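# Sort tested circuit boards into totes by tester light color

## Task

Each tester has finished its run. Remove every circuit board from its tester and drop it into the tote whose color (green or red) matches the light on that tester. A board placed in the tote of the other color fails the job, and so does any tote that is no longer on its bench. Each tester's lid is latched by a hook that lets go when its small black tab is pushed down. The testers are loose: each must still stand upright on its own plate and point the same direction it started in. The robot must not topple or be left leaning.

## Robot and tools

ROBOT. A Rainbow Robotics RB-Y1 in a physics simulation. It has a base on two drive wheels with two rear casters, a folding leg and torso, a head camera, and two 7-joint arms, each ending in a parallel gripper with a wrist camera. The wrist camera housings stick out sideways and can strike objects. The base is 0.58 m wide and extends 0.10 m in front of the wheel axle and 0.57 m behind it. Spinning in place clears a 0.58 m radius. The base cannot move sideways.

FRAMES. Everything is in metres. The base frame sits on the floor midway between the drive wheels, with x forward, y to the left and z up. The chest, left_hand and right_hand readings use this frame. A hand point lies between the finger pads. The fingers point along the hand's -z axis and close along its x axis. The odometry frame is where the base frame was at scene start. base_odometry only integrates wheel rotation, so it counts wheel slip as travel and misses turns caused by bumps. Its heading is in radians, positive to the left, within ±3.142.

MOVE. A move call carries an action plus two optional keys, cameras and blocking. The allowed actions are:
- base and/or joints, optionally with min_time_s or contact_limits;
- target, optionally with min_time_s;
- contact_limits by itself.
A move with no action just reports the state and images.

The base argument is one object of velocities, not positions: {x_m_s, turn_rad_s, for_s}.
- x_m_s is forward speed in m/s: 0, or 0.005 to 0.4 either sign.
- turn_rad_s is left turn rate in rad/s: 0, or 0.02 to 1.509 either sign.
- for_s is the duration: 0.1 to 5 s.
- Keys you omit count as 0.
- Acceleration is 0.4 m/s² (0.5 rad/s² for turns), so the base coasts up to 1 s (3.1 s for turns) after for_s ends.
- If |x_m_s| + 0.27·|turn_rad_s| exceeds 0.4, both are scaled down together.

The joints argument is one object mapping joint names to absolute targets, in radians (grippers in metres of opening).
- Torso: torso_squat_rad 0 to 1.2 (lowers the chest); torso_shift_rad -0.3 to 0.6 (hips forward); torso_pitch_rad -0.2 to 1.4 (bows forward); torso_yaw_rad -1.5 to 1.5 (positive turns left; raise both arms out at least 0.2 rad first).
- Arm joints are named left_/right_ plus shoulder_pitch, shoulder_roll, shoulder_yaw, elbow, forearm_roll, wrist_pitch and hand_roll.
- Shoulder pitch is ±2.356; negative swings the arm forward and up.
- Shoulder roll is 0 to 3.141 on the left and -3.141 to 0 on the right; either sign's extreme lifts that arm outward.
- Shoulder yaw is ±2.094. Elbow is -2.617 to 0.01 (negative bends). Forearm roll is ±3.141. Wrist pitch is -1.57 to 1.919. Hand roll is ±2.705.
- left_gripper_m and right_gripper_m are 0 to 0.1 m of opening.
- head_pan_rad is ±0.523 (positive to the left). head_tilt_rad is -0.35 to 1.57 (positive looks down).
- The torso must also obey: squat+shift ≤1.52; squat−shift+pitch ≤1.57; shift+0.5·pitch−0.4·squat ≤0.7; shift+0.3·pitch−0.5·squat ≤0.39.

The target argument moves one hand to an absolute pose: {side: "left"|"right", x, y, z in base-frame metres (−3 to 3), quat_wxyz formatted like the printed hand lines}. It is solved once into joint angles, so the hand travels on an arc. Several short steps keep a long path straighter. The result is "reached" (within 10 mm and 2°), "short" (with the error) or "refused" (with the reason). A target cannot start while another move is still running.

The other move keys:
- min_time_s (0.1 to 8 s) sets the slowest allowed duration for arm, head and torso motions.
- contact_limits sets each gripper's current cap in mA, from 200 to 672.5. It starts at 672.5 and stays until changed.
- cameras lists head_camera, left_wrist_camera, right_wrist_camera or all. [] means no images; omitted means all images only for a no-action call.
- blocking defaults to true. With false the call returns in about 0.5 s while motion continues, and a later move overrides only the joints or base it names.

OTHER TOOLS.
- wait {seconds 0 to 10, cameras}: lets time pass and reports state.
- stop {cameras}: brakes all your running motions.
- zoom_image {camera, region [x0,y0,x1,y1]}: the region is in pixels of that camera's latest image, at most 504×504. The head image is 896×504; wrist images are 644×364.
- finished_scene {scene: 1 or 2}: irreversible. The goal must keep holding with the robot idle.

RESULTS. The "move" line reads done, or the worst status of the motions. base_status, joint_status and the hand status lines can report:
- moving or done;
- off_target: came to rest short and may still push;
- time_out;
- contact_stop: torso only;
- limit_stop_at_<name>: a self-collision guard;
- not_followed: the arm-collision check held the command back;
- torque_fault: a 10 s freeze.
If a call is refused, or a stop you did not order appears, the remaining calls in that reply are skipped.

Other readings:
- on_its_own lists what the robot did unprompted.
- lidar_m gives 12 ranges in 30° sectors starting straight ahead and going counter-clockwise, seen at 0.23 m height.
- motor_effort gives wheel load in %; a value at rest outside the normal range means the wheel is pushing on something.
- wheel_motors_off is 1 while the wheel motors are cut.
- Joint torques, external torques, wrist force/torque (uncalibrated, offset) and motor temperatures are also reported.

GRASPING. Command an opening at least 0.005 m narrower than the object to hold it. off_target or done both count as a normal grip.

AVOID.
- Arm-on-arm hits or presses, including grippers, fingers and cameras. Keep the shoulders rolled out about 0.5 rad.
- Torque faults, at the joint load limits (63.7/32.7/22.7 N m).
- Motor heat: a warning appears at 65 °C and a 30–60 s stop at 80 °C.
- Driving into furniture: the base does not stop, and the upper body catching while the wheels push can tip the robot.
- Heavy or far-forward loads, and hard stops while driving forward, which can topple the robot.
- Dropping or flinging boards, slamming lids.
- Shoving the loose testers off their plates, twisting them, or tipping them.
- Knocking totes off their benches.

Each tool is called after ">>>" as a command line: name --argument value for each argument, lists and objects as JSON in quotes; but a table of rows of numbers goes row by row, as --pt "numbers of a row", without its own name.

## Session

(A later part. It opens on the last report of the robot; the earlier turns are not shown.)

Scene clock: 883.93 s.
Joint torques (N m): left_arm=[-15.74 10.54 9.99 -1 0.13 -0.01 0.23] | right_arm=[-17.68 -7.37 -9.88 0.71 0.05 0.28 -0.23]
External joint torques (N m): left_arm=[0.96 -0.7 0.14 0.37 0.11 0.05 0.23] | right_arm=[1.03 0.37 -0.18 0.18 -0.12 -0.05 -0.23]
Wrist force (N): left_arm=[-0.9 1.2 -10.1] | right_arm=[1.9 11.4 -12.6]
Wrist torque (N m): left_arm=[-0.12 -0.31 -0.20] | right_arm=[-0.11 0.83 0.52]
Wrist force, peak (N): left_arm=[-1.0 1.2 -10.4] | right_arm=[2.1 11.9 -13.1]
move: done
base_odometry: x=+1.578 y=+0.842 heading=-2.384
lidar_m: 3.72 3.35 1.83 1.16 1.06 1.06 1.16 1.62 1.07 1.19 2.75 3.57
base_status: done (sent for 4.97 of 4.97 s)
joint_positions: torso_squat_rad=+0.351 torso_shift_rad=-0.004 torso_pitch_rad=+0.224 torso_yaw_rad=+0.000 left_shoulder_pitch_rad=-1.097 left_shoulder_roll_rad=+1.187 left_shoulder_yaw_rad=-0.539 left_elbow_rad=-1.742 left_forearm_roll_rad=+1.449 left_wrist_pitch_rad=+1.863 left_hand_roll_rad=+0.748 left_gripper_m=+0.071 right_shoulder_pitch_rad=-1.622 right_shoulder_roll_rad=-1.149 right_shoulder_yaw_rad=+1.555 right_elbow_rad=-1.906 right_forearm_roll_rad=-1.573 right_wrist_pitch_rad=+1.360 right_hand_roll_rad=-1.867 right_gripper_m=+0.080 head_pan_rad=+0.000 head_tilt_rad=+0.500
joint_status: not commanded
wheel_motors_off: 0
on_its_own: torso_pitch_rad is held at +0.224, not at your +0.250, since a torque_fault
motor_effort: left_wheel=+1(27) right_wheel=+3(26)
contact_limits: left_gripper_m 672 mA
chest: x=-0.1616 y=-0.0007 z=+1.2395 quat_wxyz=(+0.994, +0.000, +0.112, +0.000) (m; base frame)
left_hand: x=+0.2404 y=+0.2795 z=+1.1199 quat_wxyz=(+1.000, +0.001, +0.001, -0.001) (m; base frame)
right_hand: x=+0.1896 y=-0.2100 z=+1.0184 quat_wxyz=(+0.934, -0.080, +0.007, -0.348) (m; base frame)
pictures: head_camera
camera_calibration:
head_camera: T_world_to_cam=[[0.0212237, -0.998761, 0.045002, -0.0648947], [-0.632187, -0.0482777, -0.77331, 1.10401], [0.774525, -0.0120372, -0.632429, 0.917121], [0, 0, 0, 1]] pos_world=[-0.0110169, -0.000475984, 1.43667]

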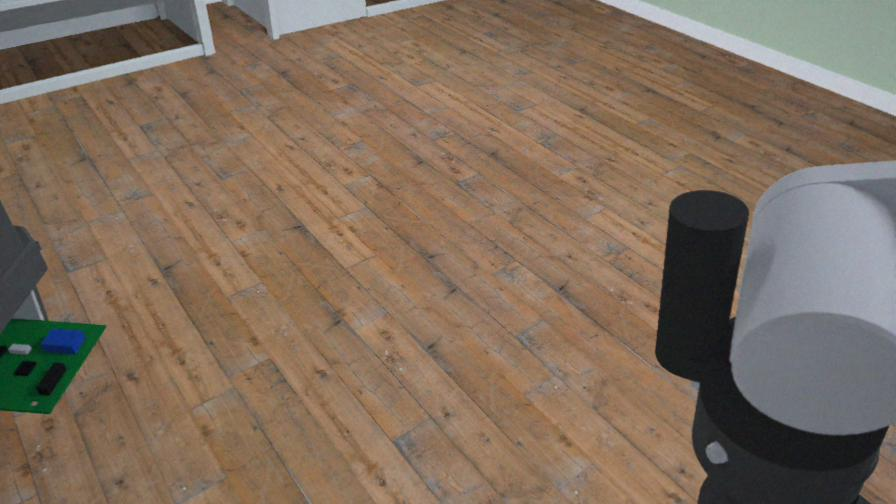

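>>> move --base '{"x_m_s":0.4,"for_s":5}'

>>> move --base '{"x_m_s":0.4,"for_s":2.75}'

>>> move --base '{"turn_rad_s":0.5,"for_s":1.19}' --cameras '["head_camera"]'

Scene clock: 896.13 s.
Joint torques (N m): left_arm=[-15.62 10.59 10.1 -0.99 0.21 -0.01 0.29] | right_arm=[-17.41 -7.24 -9.76 0.68 -0.01 0.29 -0.21]
External joint torques (N m): left_arm=[1.08 -0.65 0.26 0.38 0.19 0.05 0.29] | right_arm=[1.29 0.5 -0.06 0.15 -0.18 -0.04 -0.22]
Wrist force (N): left_arm=[-0.9 1.2 -9.9] | right_arm=[2.1 11.7 -12.9]
Wrist torque (N m): left_arm=[-0.12 -0.31 -0.20] | right_arm=[-0.12 0.84 0.54]
Wrist force, peak (N): left_arm=[-1.0 1.2 -10.5] | right_arm=[2.0 11.7 -13.6]
move: done
base_odometry: x=+0.125 y=-0.533 heading=-2.384
lidar_m: 2.60 1.82 1.81 2.23 2.32 2.34 2.87 2.47 2.88 2.50 2.28 2.30
base_status: done (sent for 5 of 5 s)
joint_positions: torso_squat_rad=+0.351 torso_shift_rad=-0.004 torso_pitch_rad=+0.224 torso_yaw_rad=+0.000 left_shoulder_pitch_rad=-1.097 left_shoulder_roll_rad=+1.187 left_shoulder_yaw_rad=-0.539 left_elbow_rad=-1.742 left_forearm_roll_rad=+1.449 left_wrist_pitch_rad=+1.863 left_hand_roll_rad=+0.748 left_gripper_m=+0.071 right_shoulder_pitch_rad=-1.622 right_shoulder_roll_rad=-1.149 right_shoulder_yaw_rad=+1.555 right_elbow_rad=-1.906 right_forearm_roll_rad=-1.573 right_wrist_pitch_rad=+1.360 right_hand_roll_rad=-1.867 right_gripper_m=+0.080 head_pan_rad=+0.000 head_tilt_rad=+0.500
joint_status: not commanded
wheel_motors_off: 0
on_its_own: torso_pitch_rad is held at +0.224, not at your +0.250, since a torque_fault
motor_effort: left_wheel=+0(28) right_wheel=-3(28)
contact_limits: left_gripper_m 672 mA
chest: x=-0.1615 y=-0.0007 z=+1.2395 quat_wxyz=(+0.994, +0.000, +0.112, +0.000) (m; base frame)
left_hand: x=+0.2404 y=+0.2795 z=+1.1199 quat_wxyz=(+1.000, +0.001, +0.001, -0.001) (m; base frame)
right_hand: x=+0.1896 y=-0.2100 z=+1.0184 quat_wxyz=(+0.934, -0.080, +0.007, -0.348) (m; base frame)
camera_calibration:
head_camera: T_world_to_cam=[[0.0212244, -0.998761, 0.0450029, -0.064896], [-0.632187, -0.0482788, -0.77331, 1.10401], [0.774525, -0.0120372, -0.632429, 0.917121], [0, 0, 0, 1]] pos_world=[-0.0110169, -0.00047598, 1.43667]
left_wrist_camera: T_world_to_cam=[[0.999807, 0.0138077, -0.0139534, -0.229903], [0.0188587, -0.87294, 0.487463, -0.272217], [-0.00544973, -0.487632, -0.873032, 1.18433], [0, 0, 0, 1]] pos_world=[0.241447, 0.34306, 1.16344]
right_wrist_camera: T_world_to_cam=[[-0.745739, 0.663343, -0.0620484, 0.346328], [0.619737, 0.724858, 0.300845, -0.238418], [0.244539, 0.185898, -0.951652, 1.03347], [0, 0, 0, 1]] pos_world=[0.153303, -0.249035, 1.07672]

Scene clock: 900.47 s.
Joint torques (N m): left_arm=[-15.7 10.71 10.14 -1.16 0.16 -0.01 0.35] | right_arm=[-17.63 -7.58 -9.61 0.58 0.02 0.34 -0.22]
External joint torques (N m): left_arm=[1 -0.53 0.3 0.21 0.14 0.05 0.35] | right_arm=[1.07 0.16 0.09 0.05 -0.15 0.01 -0.22]
Wrist force (N): left_arm=[-1.1 1.0 -10.1] | right_arm=[2.1 11.5 -12.8]
Wrist torque (N m): left_arm=[-0.11 -0.33 -0.21] | right_arm=[-0.11 0.85 0.53]
Wrist force, peak (N): left_arm=[-0.6 1.4 -10.5] | right_arm=[2.3 11.8 -13.4]
move: done
base_odometry: x=-0.678 y=-1.294 heading=-2.384
lidar_m: 1.52 0.98 0.99 1.28 2.34 3.03 3.70 3.42 2.75 1.75 1.58 1.60
base_status: done (sent for 2.77 of 2.77 s)
joint_positions: torso_squat_rad=+0.351 torso_shift_rad=-0.004 torso_pitch_rad=+0.224 torso_yaw_rad=+0.000 left_shoulder_pitch_rad=-1.097 left_shoulder_roll_rad=+1.187 left_shoulder_yaw_rad=-0.539 left_elbow_rad=-1.742 left_forearm_roll_rad=+1.449 left_wrist_pitch_rad=+1.863 left_hand_roll_rad=+0.748 left_gripper_m=+0.071 right_shoulder_pitch_rad=-1.622 right_shoulder_roll_rad=-1.149 right_shoulder_yaw_rad=+1.555 right_elbow_rad=-1.906 right_forearm_roll_rad=-1.573 right_wrist_pitch_rad=+1.360 right_hand_roll_rad=-1.867 right_gripper_m=+0.080 head_pan_rad=+0.000 head_tilt_rad=+0.500
joint_status: not commanded
wheel_motors_off: 0
on_its_own: torso_pitch_rad is held at +0.224, not at your +0.250, since a torque_fault
motor_effort: left_wheel=+0(26) right_wheel=-3(20)
contact_limits: left_gripper_m 672 mA
chest: x=-0.1615 y=-0.0007 z=+1.2395 quat_wxyz=(+0.994, +0.000, +0.112, +0.000) (m; base frame)
left_hand: x=+0.2404 y=+0.2795 z=+1.1199 quat_wxyz=(+1.000, +0.001, +0.001, -0.001) (m; base frame)
right_hand: x=+0.1896 y=-0.2100 z=+1.0184 quat_wxyz=(+0.934, -0.080, +0.007, -0.348) (m; base frame)
camera_calibration:
head_camera: T_world_to_cam=[[0.0212244, -0.998761, 0.0450029, -0.064896], [-0.632187, -0.0482788, -0.77331, 1.10401], [0.774525, -0.0120372, -0.632429, 0.917121], [0, 0, 0, 1]] pos_world=[-0.0110169, -0.00047598, 1.43667]
left_wrist_camera: T_world_to_cam=[[0.999807, 0.0138077, -0.0139534, -0.229903], [0.0188587, -0.87294, 0.487463, -0.272217], [-0.00544973, -0.487632, -0.873032, 1.18433], [0, 0, 0, 1]] pos_world=[0.241447, 0.34306, 1.16344]
right_wrist_camera: T_world_to_cam=[[-0.745739, 0.663343, -0.0620484, 0.346328], [0.619737, 0.724858, 0.300845, -0.238418], [0.244539, 0.185898, -0.951652, 1.03347], [0, 0, 0, 1]] pos_world=[0.153303, -0.249035, 1.07672]

Scene clock: 902.97 s.
Joint torques (N m): left_arm=[-15.71 10.48 10.28 -1.08 0.23 -0.02 0.3] | right_arm=[-17.43 -7.62 -9.99 0.73 0 0.35 -0.31]
External joint torques (N m): left_arm=[1 -0.76 0.44 0.3 0.21 0.05 0.3] | right_arm=[1.27 0.11 -0.29 0.2 -0.17 0.02 -0.31]
Wrist force (N): left_arm=[-1.0 1.1 -10.2] | right_arm=[1.8 11.5 -12.7]
Wrist torque (N m): left_arm=[-0.11 -0.32 -0.20] | right_arm=[-0.10 0.82 0.53]
Wrist force, peak (N): left_arm=[-0.7 0.9 -10.4] | right_arm=[2.0 11.6 -13.4]
move: done
base_odometry: x=-0.678 y=-1.294 heading=-1.784
lidar_m: 0.97 0.99 1.28 2.76 3.08 3.55 3.39 2.51 1.72 1.61 1.51 1.56
base_status: done (sent for 1.2 of 1.2 s)
joint_positions: torso_squat_rad=+0.351 torso_shift_rad=-0.004 torso_pitch_rad=+0.224 torso_yaw_rad=+0.000 left_shoulder_pitch_rad=-1.097 left_shoulder_roll_rad=+1.187 left_shoulder_yaw_rad=-0.539 left_elbow_rad=-1.742 left_forearm_roll_rad=+1.449 left_wrist_pitch_rad=+1.863 left_hand_roll_rad=+0.748 left_gripper_m=+0.071 right_shoulder_pitch_rad=-1.622 right_shoulder_roll_rad=-1.149 right_shoulder_yaw_rad=+1.555 right_elbow_rad=-1.906 right_forearm_roll_rad=-1.573 right_wrist_pitch_rad=+1.360 right_hand_roll_rad=-1.867 right_gripper_m=+0.080 head_pan_rad=+0.000 head_tilt_rad=+0.500
joint_status: not commanded
wheel_motors_off: 0
on_its_own: torso_pitch_rad is held at +0.224, not at your +0.250, since a torque_fault
motor_effort: left_wheel=+0(27) right_wheel=+2(23)
contact_limits: left_gripper_m 672 mA
chest: x=-0.1615 y=-0.0007 z=+1.2395 quat_wxyz=(+0.994, +0.000, +0.112, +0.000) (m; base frame)
left_hand: x=+0.2404 y=+0.2795 z=+1.1199 quat_wxyz=(+1.000, +0.001, +0.001, -0.001) (m; base frame)
right_hand: x=+0.1896 y=-0.2100 z=+1.0184 quat_wxyz=(+0.934, -0.080, +0.007, -0.348) (m; base frame)
pictures: head_camera
camera_calibration:
head_camera: T_world_to_cam=[[0.0212244, -0.998761, 0.0450029, -0.0647961], [-0.632187, -0.0482788, -0.77331, 1.10401], [0.774525, -0.0120372, -0.632429, 0.917122], [0, 0, 0, 1]] pos_world=[-0.0110169, -0.00037598, 1.43667]

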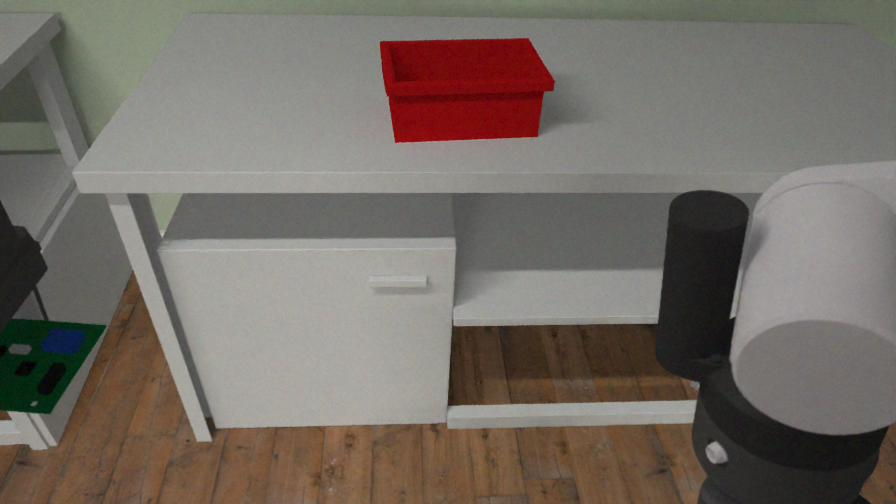

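>>> move --target '{"side":"right","x":0.12,"y":-0.4,"z":1.1,"quat_wxyz":[0.951,0,0,-0.31]}'

>>> move --base '{"x_m_s":0.25,"for_s":2.88}' --cameras '["head_camera"]'

Scene clock: 914.80 s.
Joint torques (N m): left_arm=[-15.66 10.83 10.3 -1.04 0.15 -0.03 0.39] | right_arm=[-6.3 -5.8 -9.89 1.79 -0.03 -0.29 -0.39]
External joint torques (N m): left_arm=[1.04 -0.41 0.45 0.33 0.12 0.03 0.39] | right_arm=[1.97 1.09 -0.43 -0.62 -0.25 -0.29 -0.39]
Wrist force (N): left_arm=[-1.0 1.0 -10.1] | right_arm=[2.1 10.8 -13.0]
Wrist torque (N m): left_arm=[-0.11 -0.32 -0.21] | right_arm=[-0.09 0.83 0.52]
Wrist force, peak (N): left_arm=[-1.2 1.2 -10.6] | right_arm=[2.0 12.2 -13.3]
move: done
base_odometry: x=-0.678 y=-1.294 heading=-1.784
lidar_m: 0.98 1.00 1.28 2.75 3.07 3.55 3.39 2.52 1.73 1.60 1.51 1.56
base_status: not commanded
joint_positions: torso_squat_rad=+0.351 torso_shift_rad=-0.004 torso_pitch_rad=+0.224 torso_yaw_rad=+0.000 left_shoulder_pitch_rad=-1.097 left_shoulder_roll_rad=+1.187 left_shoulder_yaw_rad=-0.539 left_elbow_rad=-1.742 left_forearm_roll_rad=+1.449 left_wrist_pitch_rad=+1.863 left_hand_roll_rad=+0.748 left_gripper_m=+0.071 right_shoulder_pitch_rad=-1.566 right_shoulder_roll_rad=-1.994 right_shoulder_yaw_rad=+1.543 right_elbow_rad=-2.101 right_forearm_roll_rad=-1.796 right_wrist_pitch_rad=+1.236 right_hand_roll_rad=-1.092 right_gripper_m=+0.080 head_pan_rad=+0.000 head_tilt_rad=+0.500
joint_status: all done
wheel_motors_off: 0
on_its_own: torso_pitch_rad is held at +0.224, not at your +0.250, since a torque_fault
motor_effort: left_wheel=+0(3) right_wheel=+6(7)
contact_limits: left_gripper_m 672 mA
chest: x=-0.1615 y=-0.0007 z=+1.2395 quat_wxyz=(+0.994, +0.000, +0.112, +0.000) (m; base frame)
left_hand: x=+0.2404 y=+0.2794 z=+1.1199 quat_wxyz=(+1.000, +0.001, +0.001, -0.001) (m; base frame)
right_hand: x=+0.1201 y=-0.4000 z=+1.1002 quat_wxyz=(+0.951, +0.000, -0.001, -0.310) (m; base frame)
right_hand_status: reached (checked arc, planned for 1.2 s): 0 mm and 0.1 deg off.
camera_calibration:
head_camera: T_world_to_cam=[[0.0212244, -0.998761, 0.0450029, -0.064896], [-0.632187, -0.0482788, -0.77331, 1.10401], [0.774525, -0.0120372, -0.632429, 0.917121], [0, 0, 0, 1]] pos_world=[-0.0110169, -0.00047598, 1.43667]
left_wrist_camera: T_world_to_cam=[[0.999809, 0.0137199, -0.0139055, -0.22993], [0.0187587, -0.872942, 0.487464, -0.272194], [-0.00545076, -0.487631, -0.873033, 1.18433], [0, 0, 0, 1]] pos_world=[0.241448, 0.34306, 1.16344]
right_wrist_camera: T_world_to_cam=[[-0.795387, 0.605821, -0.0184502, 0.360636], [0.536242, 0.717573, 0.444447, -0.233107], [0.282495, 0.343614, -0.895615, 1.16054], [0, 0, 0, 1]] pos_world=[0.0840013, -0.449987, 1.14965]

Scene clock: 918.87 s.
Joint torques (N m): left_arm=[-15.75 10.7 10.21 -1.05 0.19 -0.03 0.33] | right_arm=[-7.07 -5.75 -9.87 2.11 -0.03 -0.3 -0.28]
External joint torques (N m): left_arm=[0.95 -0.54 0.37 0.32 0.17 0.03 0.33] | right_arm=[1.2 1.15 -0.42 -0.3 -0.25 -0.29 -0.28]
Wrist force (N): left_arm=[-1.2 0.9 -10.0] | right_arm=[2.2 10.6 -13.1]
Wrist torque (N m): left_arm=[-0.09 -0.33 -0.21] | right_arm=[-0.03 0.84 0.52]
Wrist force, peak (N): left_arm=[-1.0 1.2 -10.5] | right_arm=[2.3 11.3 -12.9]
move: done
base_odometry: x=-0.830 y=-1.994 heading=-1.784
lidar_m: 0.26 0.26 0.35 0.94 3.12 4.06 4.11 2.43 1.66 1.54 1.16 1.01
base_status: done (sent for 2.87 of 2.87 s)
joint_positions: torso_squat_rad=+0.351 torso_shift_rad=-0.004 torso_pitch_rad=+0.224 torso_yaw_rad=+0.000 left_shoulder_pitch_rad=-1.097 left_shoulder_roll_rad=+1.187 left_shoulder_yaw_rad=-0.539 left_elbow_rad=-1.742 left_forearm_roll_rad=+1.449 left_wrist_pitch_rad=+1.863 left_hand_roll_rad=+0.748 left_gripper_m=+0.071 right_shoulder_pitch_rad=-1.566 right_shoulder_roll_rad=-1.994 right_shoulder_yaw_rad=+1.543 right_elbow_rad=-2.101 right_forearm_roll_rad=-1.796 right_wrist_pitch_rad=+1.236 right_hand_roll_rad=-1.092 right_gripper_m=+0.080 head_pan_rad=+0.000 head_tilt_rad=+0.500
joint_status: not commanded
wheel_motors_off: 0
on_its_own: torso_pitch_rad is held at +0.224, not at your +0.250, since a torque_fault
motor_effort: left_wheel=+2(27) right_wheel=-3(29)
contact_limits: left_gripper_m 672 mA
chest: x=-0.1615 y=-0.0007 z=+1.2395 quat_wxyz=(+0.994, +0.000, +0.112, +0.000) (m; base frame)
left_hand: x=+0.2404 y=+0.2795 z=+1.1198 quat_wxyz=(+1.000, +0.001, +0.001, -0.001) (m; base frame)
right_hand: x=+0.1201 y=-0.3999 z=+1.1002 quat_wxyz=(+0.951, +0.000, -0.001, -0.310) (m; base frame)
pictures: head_camera
camera_calibration:
head_camera: T_world_to_cam=[[0.0212244, -0.998761, 0.0450029, -0.0647982], [-0.632187, -0.0482788, -0.77331, 1.10407], [0.774525, -0.0120372, -0.632429, 0.917044], [0, 0, 0, 1]] pos_world=[-0.0109169, -0.00037598, 1.43667]

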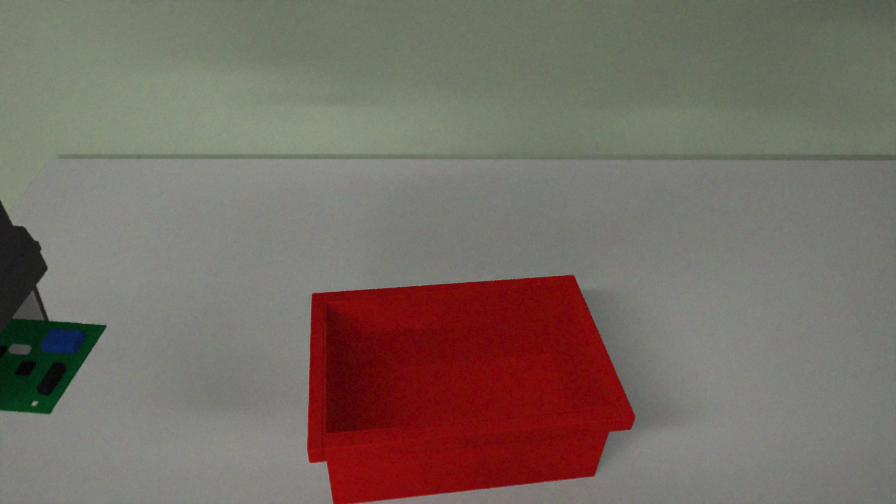

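>>> move --target '{"side":"left","x":0.43,"y":-0.02,"z":1.1,"quat_wxyz":[1,0,0,-0.05]}' --min_time_s 2

>>> move --target '{"side":"left","x":0.43,"y":-0.02,"z":0.92,"quat_wxyz":[1,0,0,-0.05]}' --min_time_s 2.5 --cameras '["head_camera","left_wrist_camera"]'

Scene clock: 930.17 s.
Joint torques (N m): left_arm=[-23.17 9.13 1.17 -3.16 0.09 -0.71 -0.02] | right_arm=[-6.65 -6 -9.75 2.14 0 -0.2 -0.37]
External joint torques (N m): left_arm=[1.76 0.24 -1.25 1.17 0.16 0.09 0] | right_arm=[1.62 0.89 -0.29 -0.27 -0.23 -0.2 -0.37]
Wrist force (N): left_arm=[-3.2 1.8 -9.5] | right_arm=[2.1 10.7 -12.8]
Wrist torque (N m): left_arm=[-0.14 -0.43 -0.22] | right_arm=[-0.06 0.80 0.52]
Wrist force, peak (N): left_arm=[-3.1 1.7 -10.4] | right_arm=[2.4 10.8 -13.2]
move: short
base_odometry: x=-0.830 y=-1.994 heading=-1.784
lidar_m: 0.26 0.26 0.35 0.94 3.12 4.05 4.11 2.42 1.66 1.55 1.15 1.01
base_status: not commanded
joint_positions: torso_squat_rad=+0.351 torso_shift_rad=-0.004 torso_pitch_rad=+0.224 torso_yaw_rad=+0.000 left_shoulder_pitch_rad=-1.815 left_shoulder_roll_rad=+0.140 left_shoulder_yaw_rad=-0.771 left_elbow_rad=-0.267 left_forearm_roll_rad=+1.057 left_wrist_pitch_rad=+1.251 left_hand_roll_rad=+0.425 left_gripper_m=+0.071 right_shoulder_pitch_rad=-1.566 right_shoulder_roll_rad=-1.994 right_shoulder_yaw_rad=+1.543 right_elbow_rad=-2.101 right_forearm_roll_rad=-1.796 right_wrist_pitch_rad=+1.236 right_hand_roll_rad=-1.092 right_gripper_m=+0.080 head_pan_rad=+0.000 head_tilt_rad=+0.500
joint_status: all done
wheel_motors_off: 0
on_its_own: torso_pitch_rad is held at +0.224, not at your +0.250, since a torque_fault
motor_effort: left_wheel=+1(3) right_wheel=-4(5)
contact_limits: left_gripper_m 672 mA
chest: x=-0.1615 y=-0.0008 z=+1.2395 quat_wxyz=(+0.994, +0.000, +0.112, +0.000) (m; base frame)
left_hand: x=+0.4293 y=-0.0199 z=+1.1002 quat_wxyz=(+0.981, -0.064, -0.177, -0.049) (m; base frame)
left_hand_status: short (checked arc, as near as the solve gets, planned for 2.0 s): 1 mm and 21.7 deg off. The place is met; only the turn is off.
right_hand: x=+0.1201 y=-0.4000 z=+1.1001 quat_wxyz=(+0.951, +0.000, -0.001, -0.310) (m; base frame)
camera_calibration:
head_camera: T_world_to_cam=[[0.0212244, -0.998761, 0.0450029, -0.064896], [-0.632187, -0.0482788, -0.77331, 1.10401], [0.774525, -0.0120372, -0.632429, 0.917121], [0, 0, 0, 1]] pos_world=[-0.0110169, -0.00047598, 1.43667]
left_wrist_camera: T_world_to_cam=[[0.938243, -0.0604113, 0.340663, -0.780124], [-0.252462, -0.792801, 0.554733, -0.483517], [0.236565, -0.606479, -0.759091, 0.790503], [0, 0, 0, 1]] pos_world=[0.42287, 0.0489624, 1.13405]
right_wrist_camera: T_world_to_cam=[[-0.795502, 0.605672, -0.0183872, 0.360445], [0.536126, 0.717651, 0.444462, -0.23315], [0.282394, 0.343712, -0.895609, 1.16055], [0, 0, 0, 1]] pos_world=[0.0840009, -0.449886, 1.14965]

Scene clock: 933.00 s.
Joint torques (N m): left_arm=[-21.33 3.49 0.96 -3.2 -0.08 -1.42 0.41] | right_arm=[-6.66 -5.78 -9.7 2.15 -0.12 -0.17 -0.28]
External joint torques (N m): left_arm=[1.98 -1.52 -1.29 1.21 0.03 -0.31 0.44] | right_arm=[1.61 1.12 -0.24 -0.26 -0.34 -0.17 -0.28]
Wrist force (N): left_arm=[-4.5 2.0 -9.4] | right_arm=[2.4 10.7 -12.9]
Wrist torque (N m): left_arm=[-0.17 -0.54 -0.19] | right_arm=[-0.06 0.85 0.53]
Wrist force, peak (N): left_arm=[-4.4 2.3 -9.6] | right_arm=[2.6 11.1 -13.0]
move: short
base_odometry: x=-0.830 y=-1.994 heading=-1.784
lidar_m: 0.26 0.27 0.34 0.95 3.12 4.04 4.11 2.42 1.67 1.55 1.15 1.00
base_status: not commanded
joint_positions: torso_squat_rad=+0.351 torso_shift_rad=-0.004 torso_pitch_rad=+0.224 torso_yaw_rad=+0.000 left_shoulder_pitch_rad=-1.430 left_shoulder_roll_rad=+0.040 left_shoulder_yaw_rad=-0.882 left_elbow_rad=-0.267 left_forearm_roll_rad=+0.915 left_wrist_pitch_rad=+0.684 left_hand_roll_rad=+0.488 left_gripper_m=+0.071 right_shoulder_pitch_rad=-1.566 right_shoulder_roll_rad=-1.994 right_shoulder_yaw_rad=+1.543 right_elbow_rad=-2.101 right_forearm_roll_rad=-1.796 right_wrist_pitch_rad=+1.236 right_hand_roll_rad=-1.092 right_gripper_m=+0.080 head_pan_rad=+0.000 head_tilt_rad=+0.500
joint_status: all done
wheel_motors_off: 0
on_its_own: torso_pitch_rad is held at +0.224, not at your +0.250, since a torque_fault
motor_effort: left_wheel=+1(3) right_wheel=-3(5)
contact_limits: left_gripper_m 672 mA
chest: x=-0.1615 y=-0.0008 z=+1.2395 quat_wxyz=(+0.994, +0.000, +0.112, +0.000) (m; base frame)
left_hand: x=+0.4291 y=-0.0195 z=+0.9207 quat_wxyz=(+0.958, -0.096, -0.266, -0.048) (m; base frame)
left_hand_status: short (checked arc, as near as the solve gets, planned for 2.5 s): 1 mm and 32.9 deg off. The place is met; only the turn is off.
right_hand: x=+0.1201 y=-0.4000 z=+1.1001 quat_wxyz=(+0.951, +0.000, -0.001, -0.310) (m; base frame)
pictures: head_camera, left_wrist_camera
camera_calibration:
head_camera: T_world_to_cam=[[0.0212244, -0.998761, 0.0450029, -0.064896], [-0.632187, -0.0482788, -0.77331, 1.10401], [0.774525, -0.0120372, -0.632429, 0.917121], [0, 0, 0, 1]] pos_world=[-0.0110169, -0.00047598, 1.43667]
left_wrist_camera: T_world_to_cam=[[0.861923, -0.0281371, 0.506257, -0.837942], [-0.35237, -0.751184, 0.558174, -0.343094], [0.364587, -0.659493, -0.657378, 0.504968], [0, 0, 0, 1]] pos_world=[0.417241, 0.0517191, 0.947675]

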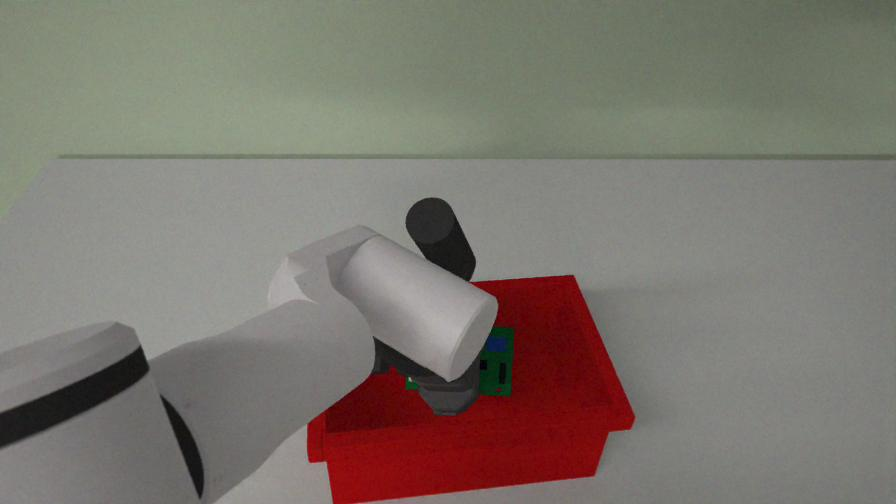

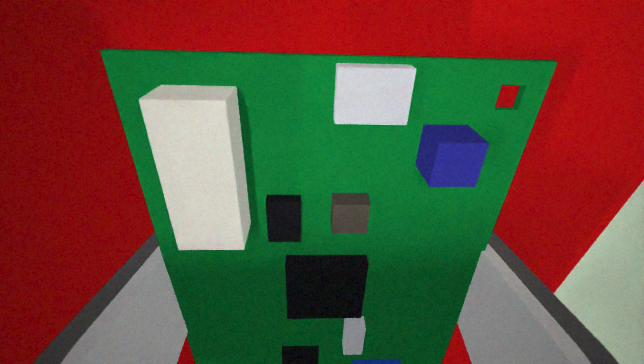

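>>> move --target '{"side":"left","x":0.435,"y":-0.02,"z":0.9,"quat_wxyz":[0.958,-0.096,-0.266,-0.048]}' --min_time_s 1.5

>>> move --joints '{"left_gripper_m":0.095}' --cameras '["head_camera","left_wrist_camera"]'

Scene clock: 940.90 s.
Joint torques (N m): left_arm=[-20.54 2.55 0.62 -3.09 -0.09 -1.61 0.39] | right_arm=[-6.74 -5.86 -9.88 2.35 -0.02 -0.19 -0.33]
External joint torques (N m): left_arm=[2.23 -1.69 -1.59 1.26 0.03 -0.35 0.43] | right_arm=[1.53 1.04 -0.42 -0.06 -0.25 -0.19 -0.33]
Wrist force (N): left_arm=[-4.9 2.1 -8.9] | right_arm=[2.3 10.5 -12.8]
Wrist torque (N m): left_arm=[-0.19 -0.56 -0.17] | right_arm=[-0.01 0.85 0.51]
Wrist force, peak (N): left_arm=[-4.5 2.2 -9.6] | right_arm=[2.3 11.1 -13.0]
move: short
base_odometry: x=-0.830 y=-1.994 heading=-1.784
lidar_m: 0.26 0.27 0.35 0.94 3.12 4.04 4.11 2.43 1.65 1.55 1.15 1.01
base_status: not commanded
joint_positions: torso_squat_rad=+0.351 torso_shift_rad=-0.004 torso_pitch_rad=+0.224 torso_yaw_rad=+0.000 left_shoulder_pitch_rad=-1.358 left_shoulder_roll_rad=+0.032 left_shoulder_yaw_rad=-0.912 left_elbow_rad=-0.267 left_forearm_roll_rad=+0.853 left_wrist_pitch_rad=+0.511 left_hand_roll_rad=+0.538 left_gripper_m=+0.071 right_shoulder_pitch_rad=-1.566 right_shoulder_roll_rad=-1.994 right_shoulder_yaw_rad=+1.543 right_elbow_rad=-2.101 right_forearm_roll_rad=-1.796 right_wrist_pitch_rad=+1.236 right_hand_roll_rad=-1.092 right_gripper_m=+0.080 head_pan_rad=+0.000 head_tilt_rad=+0.500
joint_status: all done
wheel_motors_off: 0
on_its_own: torso_pitch_rad is held at +0.224, not at your +0.250, since a torque_fault
motor_effort: left_wheel=+2(4) right_wheel=-4(5)
contact_limits: left_gripper_m 672 mA
chest: x=-0.1615 y=-0.0008 z=+1.2395 quat_wxyz=(+0.994, +0.000, +0.112, +0.000) (m; base frame)
left_hand: x=+0.4339 y=-0.0194 z=+0.9009 quat_wxyz=(+0.942, -0.113, -0.314, -0.047) (m; base frame)
left_hand_status: short (checked arc, as near as the solve gets, planned for 1.5 s): 2 mm and 6.1 deg off. The place is met; only the turn is off.
right_hand: x=+0.1201 y=-0.4000 z=+1.1001 quat_wxyz=(+0.951, +0.000, -0.001, -0.310) (m; base frame)
camera_calibration:
head_camera: T_world_to_cam=[[0.0212244, -0.998761, 0.0450029, -0.064896], [-0.632187, -0.0482788, -0.77331, 1.10401], [0.774525, -0.0120372, -0.632429, 0.917121], [0, 0, 0, 1]] pos_world=[-0.0110169, -0.00047598, 1.43667]
left_wrist_camera: T_world_to_cam=[[0.808131, -0.00570788, 0.588975, -0.882744], [-0.406792, -0.728569, 0.551097, -0.299859], [0.425964, -0.684948, -0.591101, 0.403405], [0, 0, 0, 1]] pos_world=[0.419557, 0.0528051, 0.923618]
right_wrist_camera: T_world_to_cam=[[-0.795502, 0.605672, -0.0183872, 0.360445], [0.536126, 0.717651, 0.444462, -0.23315], [0.282394, 0.343712, -0.895609, 1.16055], [0, 0, 0, 1]] pos_world=[0.0840009, -0.449886, 1.14965]

Scene clock: 941.63 s.
Joint torques (N m): left_arm=[-20.58 2.79 0.98 -3.27 -0.14 -1.5 0.39] | right_arm=[-6.43 -6.06 -9.8 2.15 -0.09 -0.22 -0.41]
External joint torques (N m): left_arm=[2.19 -1.45 -1.23 1.09 -0.02 -0.24 0.42] | right_arm=[1.84 0.83 -0.35 -0.26 -0.31 -0.22 -0.41]
Wrist force (N): left_arm=[-4.8 2.2 -8.3] | right_arm=[2.2 10.8 -13.0]
Wrist torque (N m): left_arm=[-0.21 -0.55 -0.17] | right_arm=[-0.05 0.83 0.52]
Wrist force, peak (N): left_arm=[-5.2 2.1 -8.8] | right_arm=[2.4 11.0 -13.0]
move: done
base_odometry: x=-0.830 y=-1.994 heading=-1.784
lidar_m: 0.26 0.27 0.34 0.95 3.12 4.05 4.11 2.43 1.66 1.55 1.15 1.01
base_status: not commanded
joint_positions: torso_squat_rad=+0.351 torso_shift_rad=-0.004 torso_pitch_rad=+0.224 torso_yaw_rad=+0.000 left_shoulder_pitch_rad=-1.358 left_shoulder_roll_rad=+0.032 left_shoulder_yaw_rad=-0.912 left_elbow_rad=-0.267 left_forearm_roll_rad=+0.853 left_wrist_pitch_rad=+0.511 left_hand_roll_rad=+0.538 left_gripper_m=+0.095 right_shoulder_pitch_rad=-1.566 right_shoulder_roll_rad=-1.994 right_shoulder_yaw_rad=+1.543 right_elbow_rad=-2.101 right_forearm_roll_rad=-1.796 right_wrist_pitch_rad=+1.236 right_hand_roll_rad=-1.092 right_gripper_m=+0.080 head_pan_rad=+0.000 head_tilt_rad=+0.500
joint_status: all done
wheel_motors_off: 0
on_its_own: torso_pitch_rad is held at +0.224, not at your +0.250, since a torque_fault
motor_effort: left_wheel=+2(3) right_wheel=-4(5)
contact_limits: left_gripper_m 672 mA
chest: x=-0.1615 y=-0.0008 z=+1.2395 quat_wxyz=(+0.994, +0.000, +0.112, +0.000) (m; base frame)
left_hand: x=+0.4339 y=-0.0194 z=+0.9009 quat_wxyz=(+0.942, -0.113, -0.314, -0.047) (m; base frame)
right_hand: x=+0.1201 y=-0.4000 z=+1.1001 quat_wxyz=(+0.951, +0.000, -0.001, -0.310) (m; base frame)
pictures: head_camera, left_wrist_camera
camera_calibration:
head_camera: T_world_to_cam=[[0.0212244, -0.998761, 0.0450029, -0.064896], [-0.632187, -0.0482788, -0.77331, 1.10401], [0.774525, -0.0120372, -0.632429, 0.917121], [0, 0, 0, 1]] pos_world=[-0.0110169, -0.00047598, 1.43667]
left_wrist_camera: T_world_to_cam=[[0.808131, -0.00570788, 0.588975, -0.882744], [-0.406792, -0.728569, 0.551097, -0.299859], [0.425964, -0.684948, -0.591101, 0.403405], [0, 0, 0, 1]] pos_world=[0.419557, 0.0528051, 0.923618]

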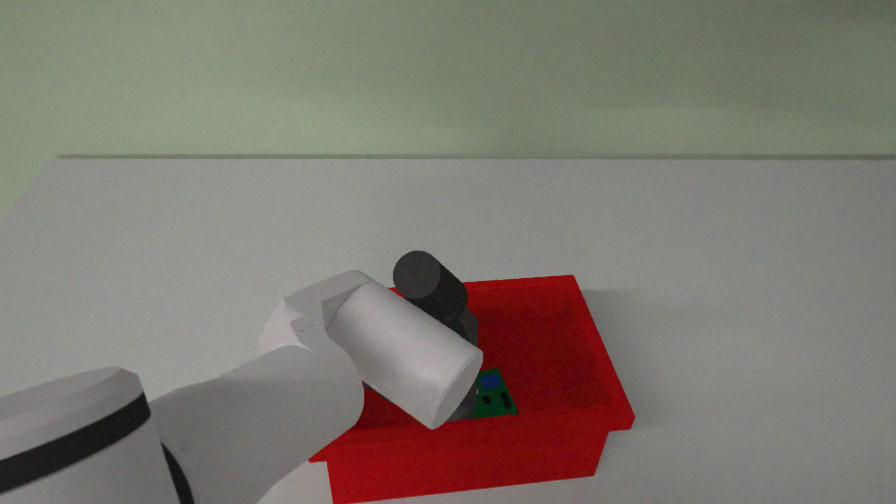

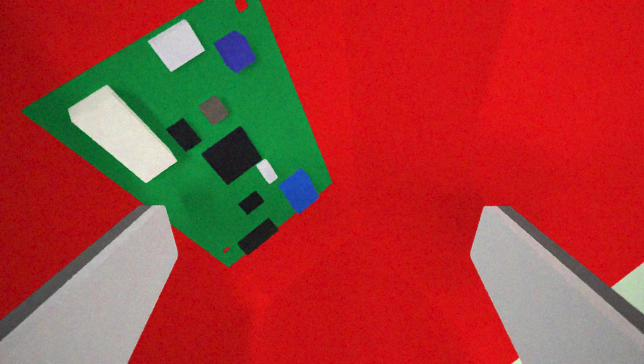

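>>> move --target '{"side":"left","x":0.42,"y":-0.01,"z":1.02,"quat_wxyz":[0.97,-0.08,-0.22,-0.048]}' --min_time_s 2

>>> move --target '{"side":"left","x":0.25,"y":0.25,"z":1.14,"quat_wxyz":[1,0,0,0]}' --min_time_s 2 --cameras '["head_camera"]'

Scene clock: 950.03 s.
Joint torques (N m): left_arm=[-23.13 7.1 7.51 -4.75 0.16 -0.61 0.29] | right_arm=[-6.64 -5.99 -9.77 2.3 -0.04 -0.2 -0.31]
External joint torques (N m): left_arm=[0.91 0.79 0.97 -0.21 0.44 0.27 0.31] | right_arm=[1.63 0.91 -0.32 -0.11 -0.27 -0.19 -0.31]
Wrist force (N): left_arm=[-3.4 2.0 -8.9] | right_arm=[2.4 10.9 -12.8]
Wrist torque (N m): left_arm=[-0.20 -0.44 -0.21] | right_arm=[-0.10 0.84 0.52]
Wrist force, peak (N): left_arm=[-4.7 2.5 -8.9] | right_arm=[2.4 10.9 -13.1]
move: done
base_odometry: x=-0.830 y=-1.994 heading=-1.784
lidar_m: 0.26 0.27 0.35 0.94 3.12 4.05 4.10 2.42 1.66 1.55 1.16 1.00
base_status: not commanded
joint_positions: torso_squat_rad=+0.351 torso_shift_rad=-0.004 torso_pitch_rad=+0.224 torso_yaw_rad=+0.000 left_shoulder_pitch_rad=-1.465 left_shoulder_roll_rad=+0.300 left_shoulder_yaw_rad=-0.862 left_elbow_rad=-0.820 left_forearm_roll_rad=+0.905 left_wrist_pitch_rad=+1.154 left_hand_roll_rad=+0.697 left_gripper_m=+0.095 right_shoulder_pitch_rad=-1.566 right_shoulder_roll_rad=-1.994 right_shoulder_yaw_rad=+1.543 right_elbow_rad=-2.101 right_forearm_roll_rad=-1.796 right_wrist_pitch_rad=+1.236 right_hand_roll_rad=-1.092 right_gripper_m=+0.080 head_pan_rad=+0.000 head_tilt_rad=+0.500
joint_status: all done
wheel_motors_off: 0
on_its_own: torso_pitch_rad is held at +0.224, not at your +0.250, since a torque_fault
motor_effort: left_wheel=+2(4) right_wheel=-3(4)
contact_limits: left_gripper_m 672 mA
chest: x=-0.1615 y=-0.0007 z=+1.2395 quat_wxyz=(+0.994, +0.000, +0.112, +0.000) (m; base frame)
left_hand: x=+0.4193 y=-0.0104 z=+1.0199 quat_wxyz=(+0.972, -0.080, -0.217, -0.049) (m; base frame)
left_hand_status: reached (checked arc, planned for 2.0 s): 1 mm and 0.4 deg off.
right_hand: x=+0.1201 y=-0.4000 z=+1.1001 quat_wxyz=(+0.951, +0.000, -0.001, -0.310) (m; base frame)
camera_calibration:
head_camera: T_world_to_cam=[[0.0212244, -0.998761, 0.0450029, -0.064896], [-0.632187, -0.0482788, -0.77331, 1.10401], [0.774525, -0.0120372, -0.632429, 0.917121], [0, 0, 0, 1]] pos_world=[-0.0110169, -0.00047598, 1.43667]
left_wrist_camera: T_world_to_cam=[[0.908344, -0.0476088, 0.415506, -0.806512], [-0.29752, -0.771789, 0.561982, -0.422112], [0.293928, -0.634094, -0.715214, 0.66868], [0, 0, 0, 1]] pos_world=[0.410459, 0.0598275, 1.05058]
right_wrist_camera: T_world_to_cam=[[-0.795502, 0.605672, -0.0183872, 0.360445], [0.536126, 0.717651, 0.444462, -0.23315], [0.282394, 0.343712, -0.895609, 1.16055], [0, 0, 0, 1]] pos_world=[0.0840009, -0.449886, 1.14965]

Scene clock: 952.37 s.
Joint torques (N m): left_arm=[-15.7 9.95 11.03 -0.84 0.06 -0.04 0.33] | right_arm=[-6.61 -5.79 -9.56 2.18 -0.06 -0.11 -0.36]
External joint torques (N m): left_arm=[1.95 0.22 0.92 -0.54 0.03 0.02 0.33] | right_arm=[1.66 1.11 -0.1 -0.23 -0.29 -0.1 -0.36]
Wrist force (N): left_arm=[-1.1 1.2 -9.5] | right_arm=[2.4 10.7 -12.6]
Wrist torque (N m): left_arm=[-0.16 -0.32 -0.19] | right_arm=[-0.04 0.86 0.52]
Wrist force, peak (N): left_arm=[-2.2 1.4 -10.1] | right_arm=[2.1 11.1 -13.2]
move: done
base_odometry: x=-0.830 y=-1.994 heading=-1.784
lidar_m: 0.26 0.27 0.35 0.95 3.12 4.05 4.11 2.42 1.67 1.55 1.15 1.00
base_status: not commanded
joint_positions: torso_squat_rad=+0.351 torso_shift_rad=-0.004 torso_pitch_rad=+0.224 torso_yaw_rad=+0.000 left_shoulder_pitch_rad=-1.328 left_shoulder_roll_rad=+1.210 left_shoulder_yaw_rad=-0.775 left_elbow_rad=-1.696 left_forearm_roll_rad=+1.567 left_wrist_pitch_rad=+1.788 left_hand_roll_rad=+0.819 left_gripper_m=+0.095 right_shoulder_pitch_rad=-1.566 right_shoulder_roll_rad=-1.994 right_shoulder_yaw_rad=+1.543 right_elbow_rad=-2.101 right_forearm_roll_rad=-1.796 right_wrist_pitch_rad=+1.236 right_hand_roll_rad=-1.092 right_gripper_m=+0.080 head_pan_rad=+0.000 head_tilt_rad=+0.500
joint_status: all done
wheel_motors_off: 0
on_its_own: torso_pitch_rad is held at +0.224, not at your +0.250, since a torque_fault
motor_effort: left_wheel=+1(4) right_wheel=-3(5)
contact_limits: left_gripper_m 672 mA
chest: x=-0.1615 y=-0.0007 z=+1.2395 quat_wxyz=(+0.994, +0.000, +0.112, +0.000) (m; base frame)
left_hand: x=+0.2500 y=+0.2499 z=+1.1401 quat_wxyz=(+1.000, +0.000, +0.000, +0.000) (m; base frame)
left_hand_status: reached (checked arc, planned for 2.0 s): 0 mm and 0.1 deg off.
right_hand: x=+0.1201 y=-0.3999 z=+1.1002 quat_wxyz=(+0.951, +0.000, -0.001, -0.310) (m; base frame)
pictures: head_camera
camera_calibration:
head_camera: T_world_to_cam=[[0.0212244, -0.998761, 0.0450029, -0.0647961], [-0.632187, -0.0482788, -0.77331, 1.10401], [0.774525, -0.0120372, -0.632429, 0.917122], [0, 0, 0, 1]] pos_world=[-0.0110169, -0.00037598, 1.43667]

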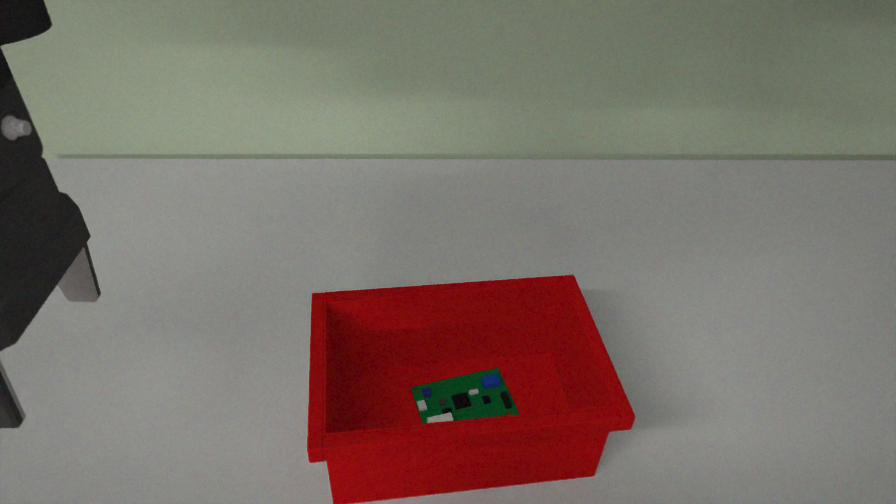

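>>> move --base '{"x_m_s":-0.25,"for_s":2.8}'

>>> move --base '{"turn_rad_s":-0.8,"for_s":3.76}' --joints '{"left_gripper_m":0}'

>>> move --base '{"x_m_s":0.4,"for_s":5}' --cameras '["head_camera"]'

Scene clock: 964.57 s.
Joint torques (N m): left_arm=[-16.31 9.68 10.57 -0.52 0.2 -0.06 0.3] | right_arm=[-6.95 -6.15 -9.82 2.2 -0.06 -0.13 -0.47]
External joint torques (N m): left_arm=[1.34 -0.05 0.45 -0.22 0.18 0.01 0.3] | right_arm=[1.32 0.75 -0.36 -0.21 -0.28 -0.12 -0.47]
Wrist force (N): left_arm=[-0.9 1.2 -9.9] | right_arm=[2.4 10.7 -12.8]
Wrist torque (N m): left_arm=[-0.16 -0.30 -0.20] | right_arm=[-0.06 0.85 0.51]
Wrist force, peak (N): left_arm=[-1.1 1.0 -10.0] | right_arm=[2.3 11.1 -13.0]
move: done
base_odometry: x=-0.682 y=-1.310 heading=-1.783
lidar_m: 0.96 0.98 1.26 2.72 3.08 3.56 3.42 2.50 1.73 1.61 1.50 1.62
base_status: done (sent for 2.8 of 2.8 s)
joint_positions: torso_squat_rad=+0.351 torso_shift_rad=-0.004 torso_pitch_rad=+0.224 torso_yaw_rad=+0.000 left_shoulder_pitch_rad=-1.328 left_shoulder_roll_rad=+1.210 left_shoulder_yaw_rad=-0.775 left_elbow_rad=-1.696 left_forearm_roll_rad=+1.567 left_wrist_pitch_rad=+1.788 left_hand_roll_rad=+0.819 left_gripper_m=+0.095 right_shoulder_pitch_rad=-1.566 right_shoulder_roll_rad=-1.994 right_shoulder_yaw_rad=+1.543 right_elbow_rad=-2.101 right_forearm_roll_rad=-1.796 right_wrist_pitch_rad=+1.236 right_hand_roll_rad=-1.092 right_gripper_m=+0.080 head_pan_rad=+0.000 head_tilt_rad=+0.500
joint_status: not commanded
wheel_motors_off: 0
on_its_own: torso_pitch_rad is held at +0.224, not at your +0.250, since a torque_fault
motor_effort: left_wheel=+6(23) right_wheel=-3(23)
contact_limits: left_gripper_m 672 mA
chest: x=-0.1615 y=-0.0007 z=+1.2395 quat_wxyz=(+0.994, +0.000, +0.112, +0.000) (m; base frame)
left_hand: x=+0.2500 y=+0.2499 z=+1.1401 quat_wxyz=(+1.000, +0.000, +0.000, +0.000) (m; base frame)
right_hand: x=+0.1201 y=-0.3999 z=+1.1002 quat_wxyz=(+0.951, +0.000, -0.001, -0.310) (m; base frame)
camera_calibration:
head_camera: T_world_to_cam=[[0.0212244, -0.998761, 0.0450029, -0.0647961], [-0.632187, -0.0482788, -0.77331, 1.10401], [0.774525, -0.0120372, -0.632429, 0.917122], [0, 0, 0, 1]] pos_world=[-0.0110169, -0.00037598, 1.43667]
left_wrist_camera: T_world_to_cam=[[0.999798, 0.015122, -0.0132064, -0.240009], [0.0196452, -0.872545, 0.488139, -0.309119], [-0.00414153, -0.4883, -0.872666, 1.18707], [0, 0, 0, 1]] pos_world=[0.25095, 0.313557, 1.18364]
right_wrist_camera: T_world_to_cam=[[-0.795502, 0.605672, -0.0183872, 0.360445], [0.536126, 0.717651, 0.444462, -0.23315], [0.282394, 0.343712, -0.895609, 1.16055], [0, 0, 0, 1]] pos_world=[0.0840009, -0.449886, 1.14965]

Scene clock: 970.23 s.
Joint torques (N m): left_arm=[-16.31 9.64 10.51 -0.53 0.12 -0.04 0.37] | right_arm=[-6.71 -5.88 -9.71 2.22 -0.06 -0.12 -0.38]
External joint torques (N m): left_arm=[1.34 -0.08 0.39 -0.23 0.09 0.02 0.37] | right_arm=[1.56 1.01 -0.25 -0.19 -0.29 -0.12 -0.39]
Wrist force (N): left_arm=[-0.9 1.1 -9.5] | right_arm=[2.1 10.8 -12.8]
Wrist torque (N m): left_arm=[-0.15 -0.30 -0.20] | right_arm=[-0.06 0.81 0.52]
Wrist force, peak (N): left_arm=[-1.1 1.2 -9.9] | right_arm=[2.3 10.8 -13.1]
move: done
base_odometry: x=-0.682 y=-1.310 heading=+1.487
lidar_m: 3.41 2.15 1.63 1.59 1.51 1.65 0.96 1.05 2.24 3.02 3.18 3.43
base_status: done (sent for 3.77 of 3.77 s)
joint_positions: torso_squat_rad=+0.351 torso_shift_rad=-0.004 torso_pitch_rad=+0.224 torso_yaw_rad=+0.000 left_shoulder_pitch_rad=-1.328 left_shoulder_roll_rad=+1.210 left_shoulder_yaw_rad=-0.775 left_elbow_rad=-1.696 left_forearm_roll_rad=+1.567 left_wrist_pitch_rad=+1.788 left_hand_roll_rad=+0.819 left_gripper_m=+0.000 right_shoulder_pitch_rad=-1.566 right_shoulder_roll_rad=-1.994 right_shoulder_yaw_rad=+1.543 right_elbow_rad=-2.101 right_forearm_roll_rad=-1.796 right_wrist_pitch_rad=+1.236 right_hand_roll_rad=-1.092 right_gripper_m=+0.080 head_pan_rad=+0.000 head_tilt_rad=+0.500
joint_status: all done
wheel_motors_off: 0
on_its_own: torso_pitch_rad is held at +0.224, not at your +0.250, since a torque_fault
motor_effort: left_wheel=+4(27) right_wheel=+0(22)
contact_limits: left_gripper_m 672 mA
chest: x=-0.1615 y=-0.0007 z=+1.2395 quat_wxyz=(+0.994, +0.000, +0.112, +0.000) (m; base frame)
left_hand: x=+0.2500 y=+0.2500 z=+1.1401 quat_wxyz=(+1.000, +0.000, +0.000, +0.000) (m; base frame)
right_hand: x=+0.1201 y=-0.3999 z=+1.1002 quat_wxyz=(+0.951, +0.000, -0.001, -0.310) (m; base frame)
camera_calibration:
head_camera: T_world_to_cam=[[0.0212881, -0.998757, 0.0450797, -0.0649053], [-0.632185, -0.0483786, -0.773306, 1.104], [0.774525, -0.0120364, -0.632428, 0.917121], [0, 0, 0, 1]] pos_world=[-0.011017, -0.000375615, 1.43667]
left_wrist_camera: T_world_to_cam=[[0.999798, 0.015122, -0.0132064, -0.240009], [0.0196451, -0.872545, 0.488139, -0.309119], [-0.00414154, -0.4883, -0.872666, 1.18707], [0, 0, 0, 1]] pos_world=[0.25095, 0.313557, 1.18364]
right_wrist_camera: T_world_to_cam=[[-0.795502, 0.605672, -0.0183872, 0.360445], [0.536126, 0.717651, 0.444462, -0.23315], [0.282394, 0.343712, -0.895609, 1.16055], [0, 0, 0, 1]] pos_world=[0.0840009, -0.449886, 1.14965]

Scene clock: 976.80 s.
Joint torques (N m): left_arm=[-16.54 9.58 10.58 -0.49 0.23 -0.06 0.33] | right_arm=[-6.58 -6.07 -9.93 2.09 -0.11 -0.11 -0.34]
External joint torques (N m): left_arm=[1.11 -0.15 0.46 -0.19 0.2 0 0.33] | right_arm=[1.69 0.83 -0.47 -0.32 -0.34 -0.11 -0.34]
Wrist force (N): left_arm=[-1.0 1.2 -9.6] | right_arm=[2.1 10.5 -12.9]
Wrist torque (N m): left_arm=[-0.18 -0.31 -0.23] | right_arm=[-0.04 0.83 0.52]
Wrist force, peak (N): left_arm=[-1.4 1.0 -9.9] | right_arm=[2.6 11.1 -13.0]
move: done
base_odometry: x=-0.514 y=+0.683 heading=+1.487
lidar_m: 1.65 1.50 1.51 1.48 1.56 2.23 2.97 3.12 3.23 3.16 1.82 1.48
base_status: done (sent for 5 of 5 s)
joint_positions: torso_squat_rad=+0.351 torso_shift_rad=-0.004 torso_pitch_rad=+0.224 torso_yaw_rad=+0.000 left_shoulder_pitch_rad=-1.328 left_shoulder_roll_rad=+1.210 left_shoulder_yaw_rad=-0.775 left_elbow_rad=-1.696 left_forearm_roll_rad=+1.567 left_wrist_pitch_rad=+1.788 left_hand_roll_rad=+0.819 left_gripper_m=+0.000 right_shoulder_pitch_rad=-1.566 right_shoulder_roll_rad=-1.994 right_shoulder_yaw_rad=+1.543 right_elbow_rad=-2.101 right_forearm_roll_rad=-1.796 right_wrist_pitch_rad=+1.236 right_hand_roll_rad=-1.092 right_gripper_m=+0.080 head_pan_rad=+0.000 head_tilt_rad=+0.500
joint_status: not commanded
wheel_motors_off: 0
on_its_own: torso_pitch_rad is held at +0.224, not at your +0.250, since a torque_fault
motor_effort: left_wheel=-1(30) right_wheel=+0(29)
contact_limits: left_gripper_m 672 mA
chest: x=-0.1615 y=-0.0007 z=+1.2395 quat_wxyz=(+0.994, +0.000, +0.112, +0.000) (m; base frame)
left_hand: x=+0.2500 y=+0.2500 z=+1.1401 quat_wxyz=(+1.000, +0.000, +0.000, +0.000) (m; base frame)
right_hand: x=+0.1201 y=-0.3999 z=+1.1001 quat_wxyz=(+0.951, +0.000, -0.001, -0.310) (m; base frame)
pictures: head_camera
camera_calibration:
head_camera: T_world_to_cam=[[0.0212881, -0.998757, 0.0450797, -0.0649075], [-0.632185, -0.0483786, -0.773306, 1.10407], [0.774525, -0.0120364, -0.632428, 0.917044], [0, 0, 0, 1]] pos_world=[-0.010917, -0.000375615, 1.43667]

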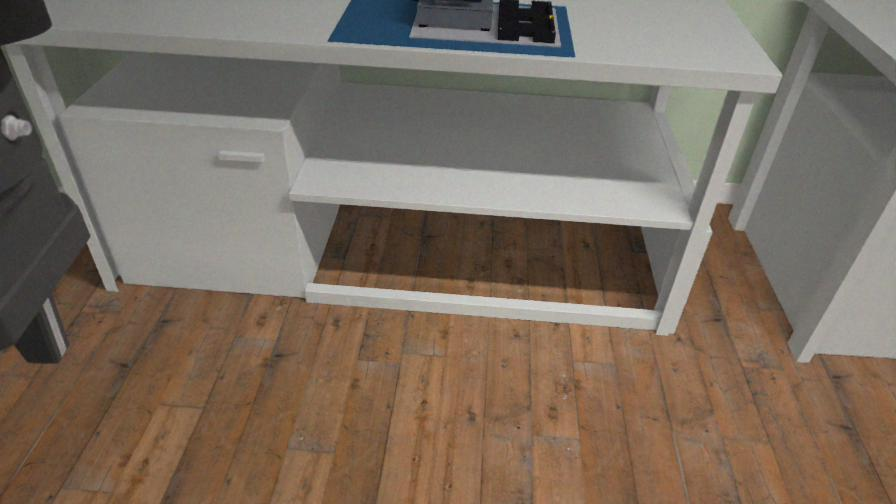

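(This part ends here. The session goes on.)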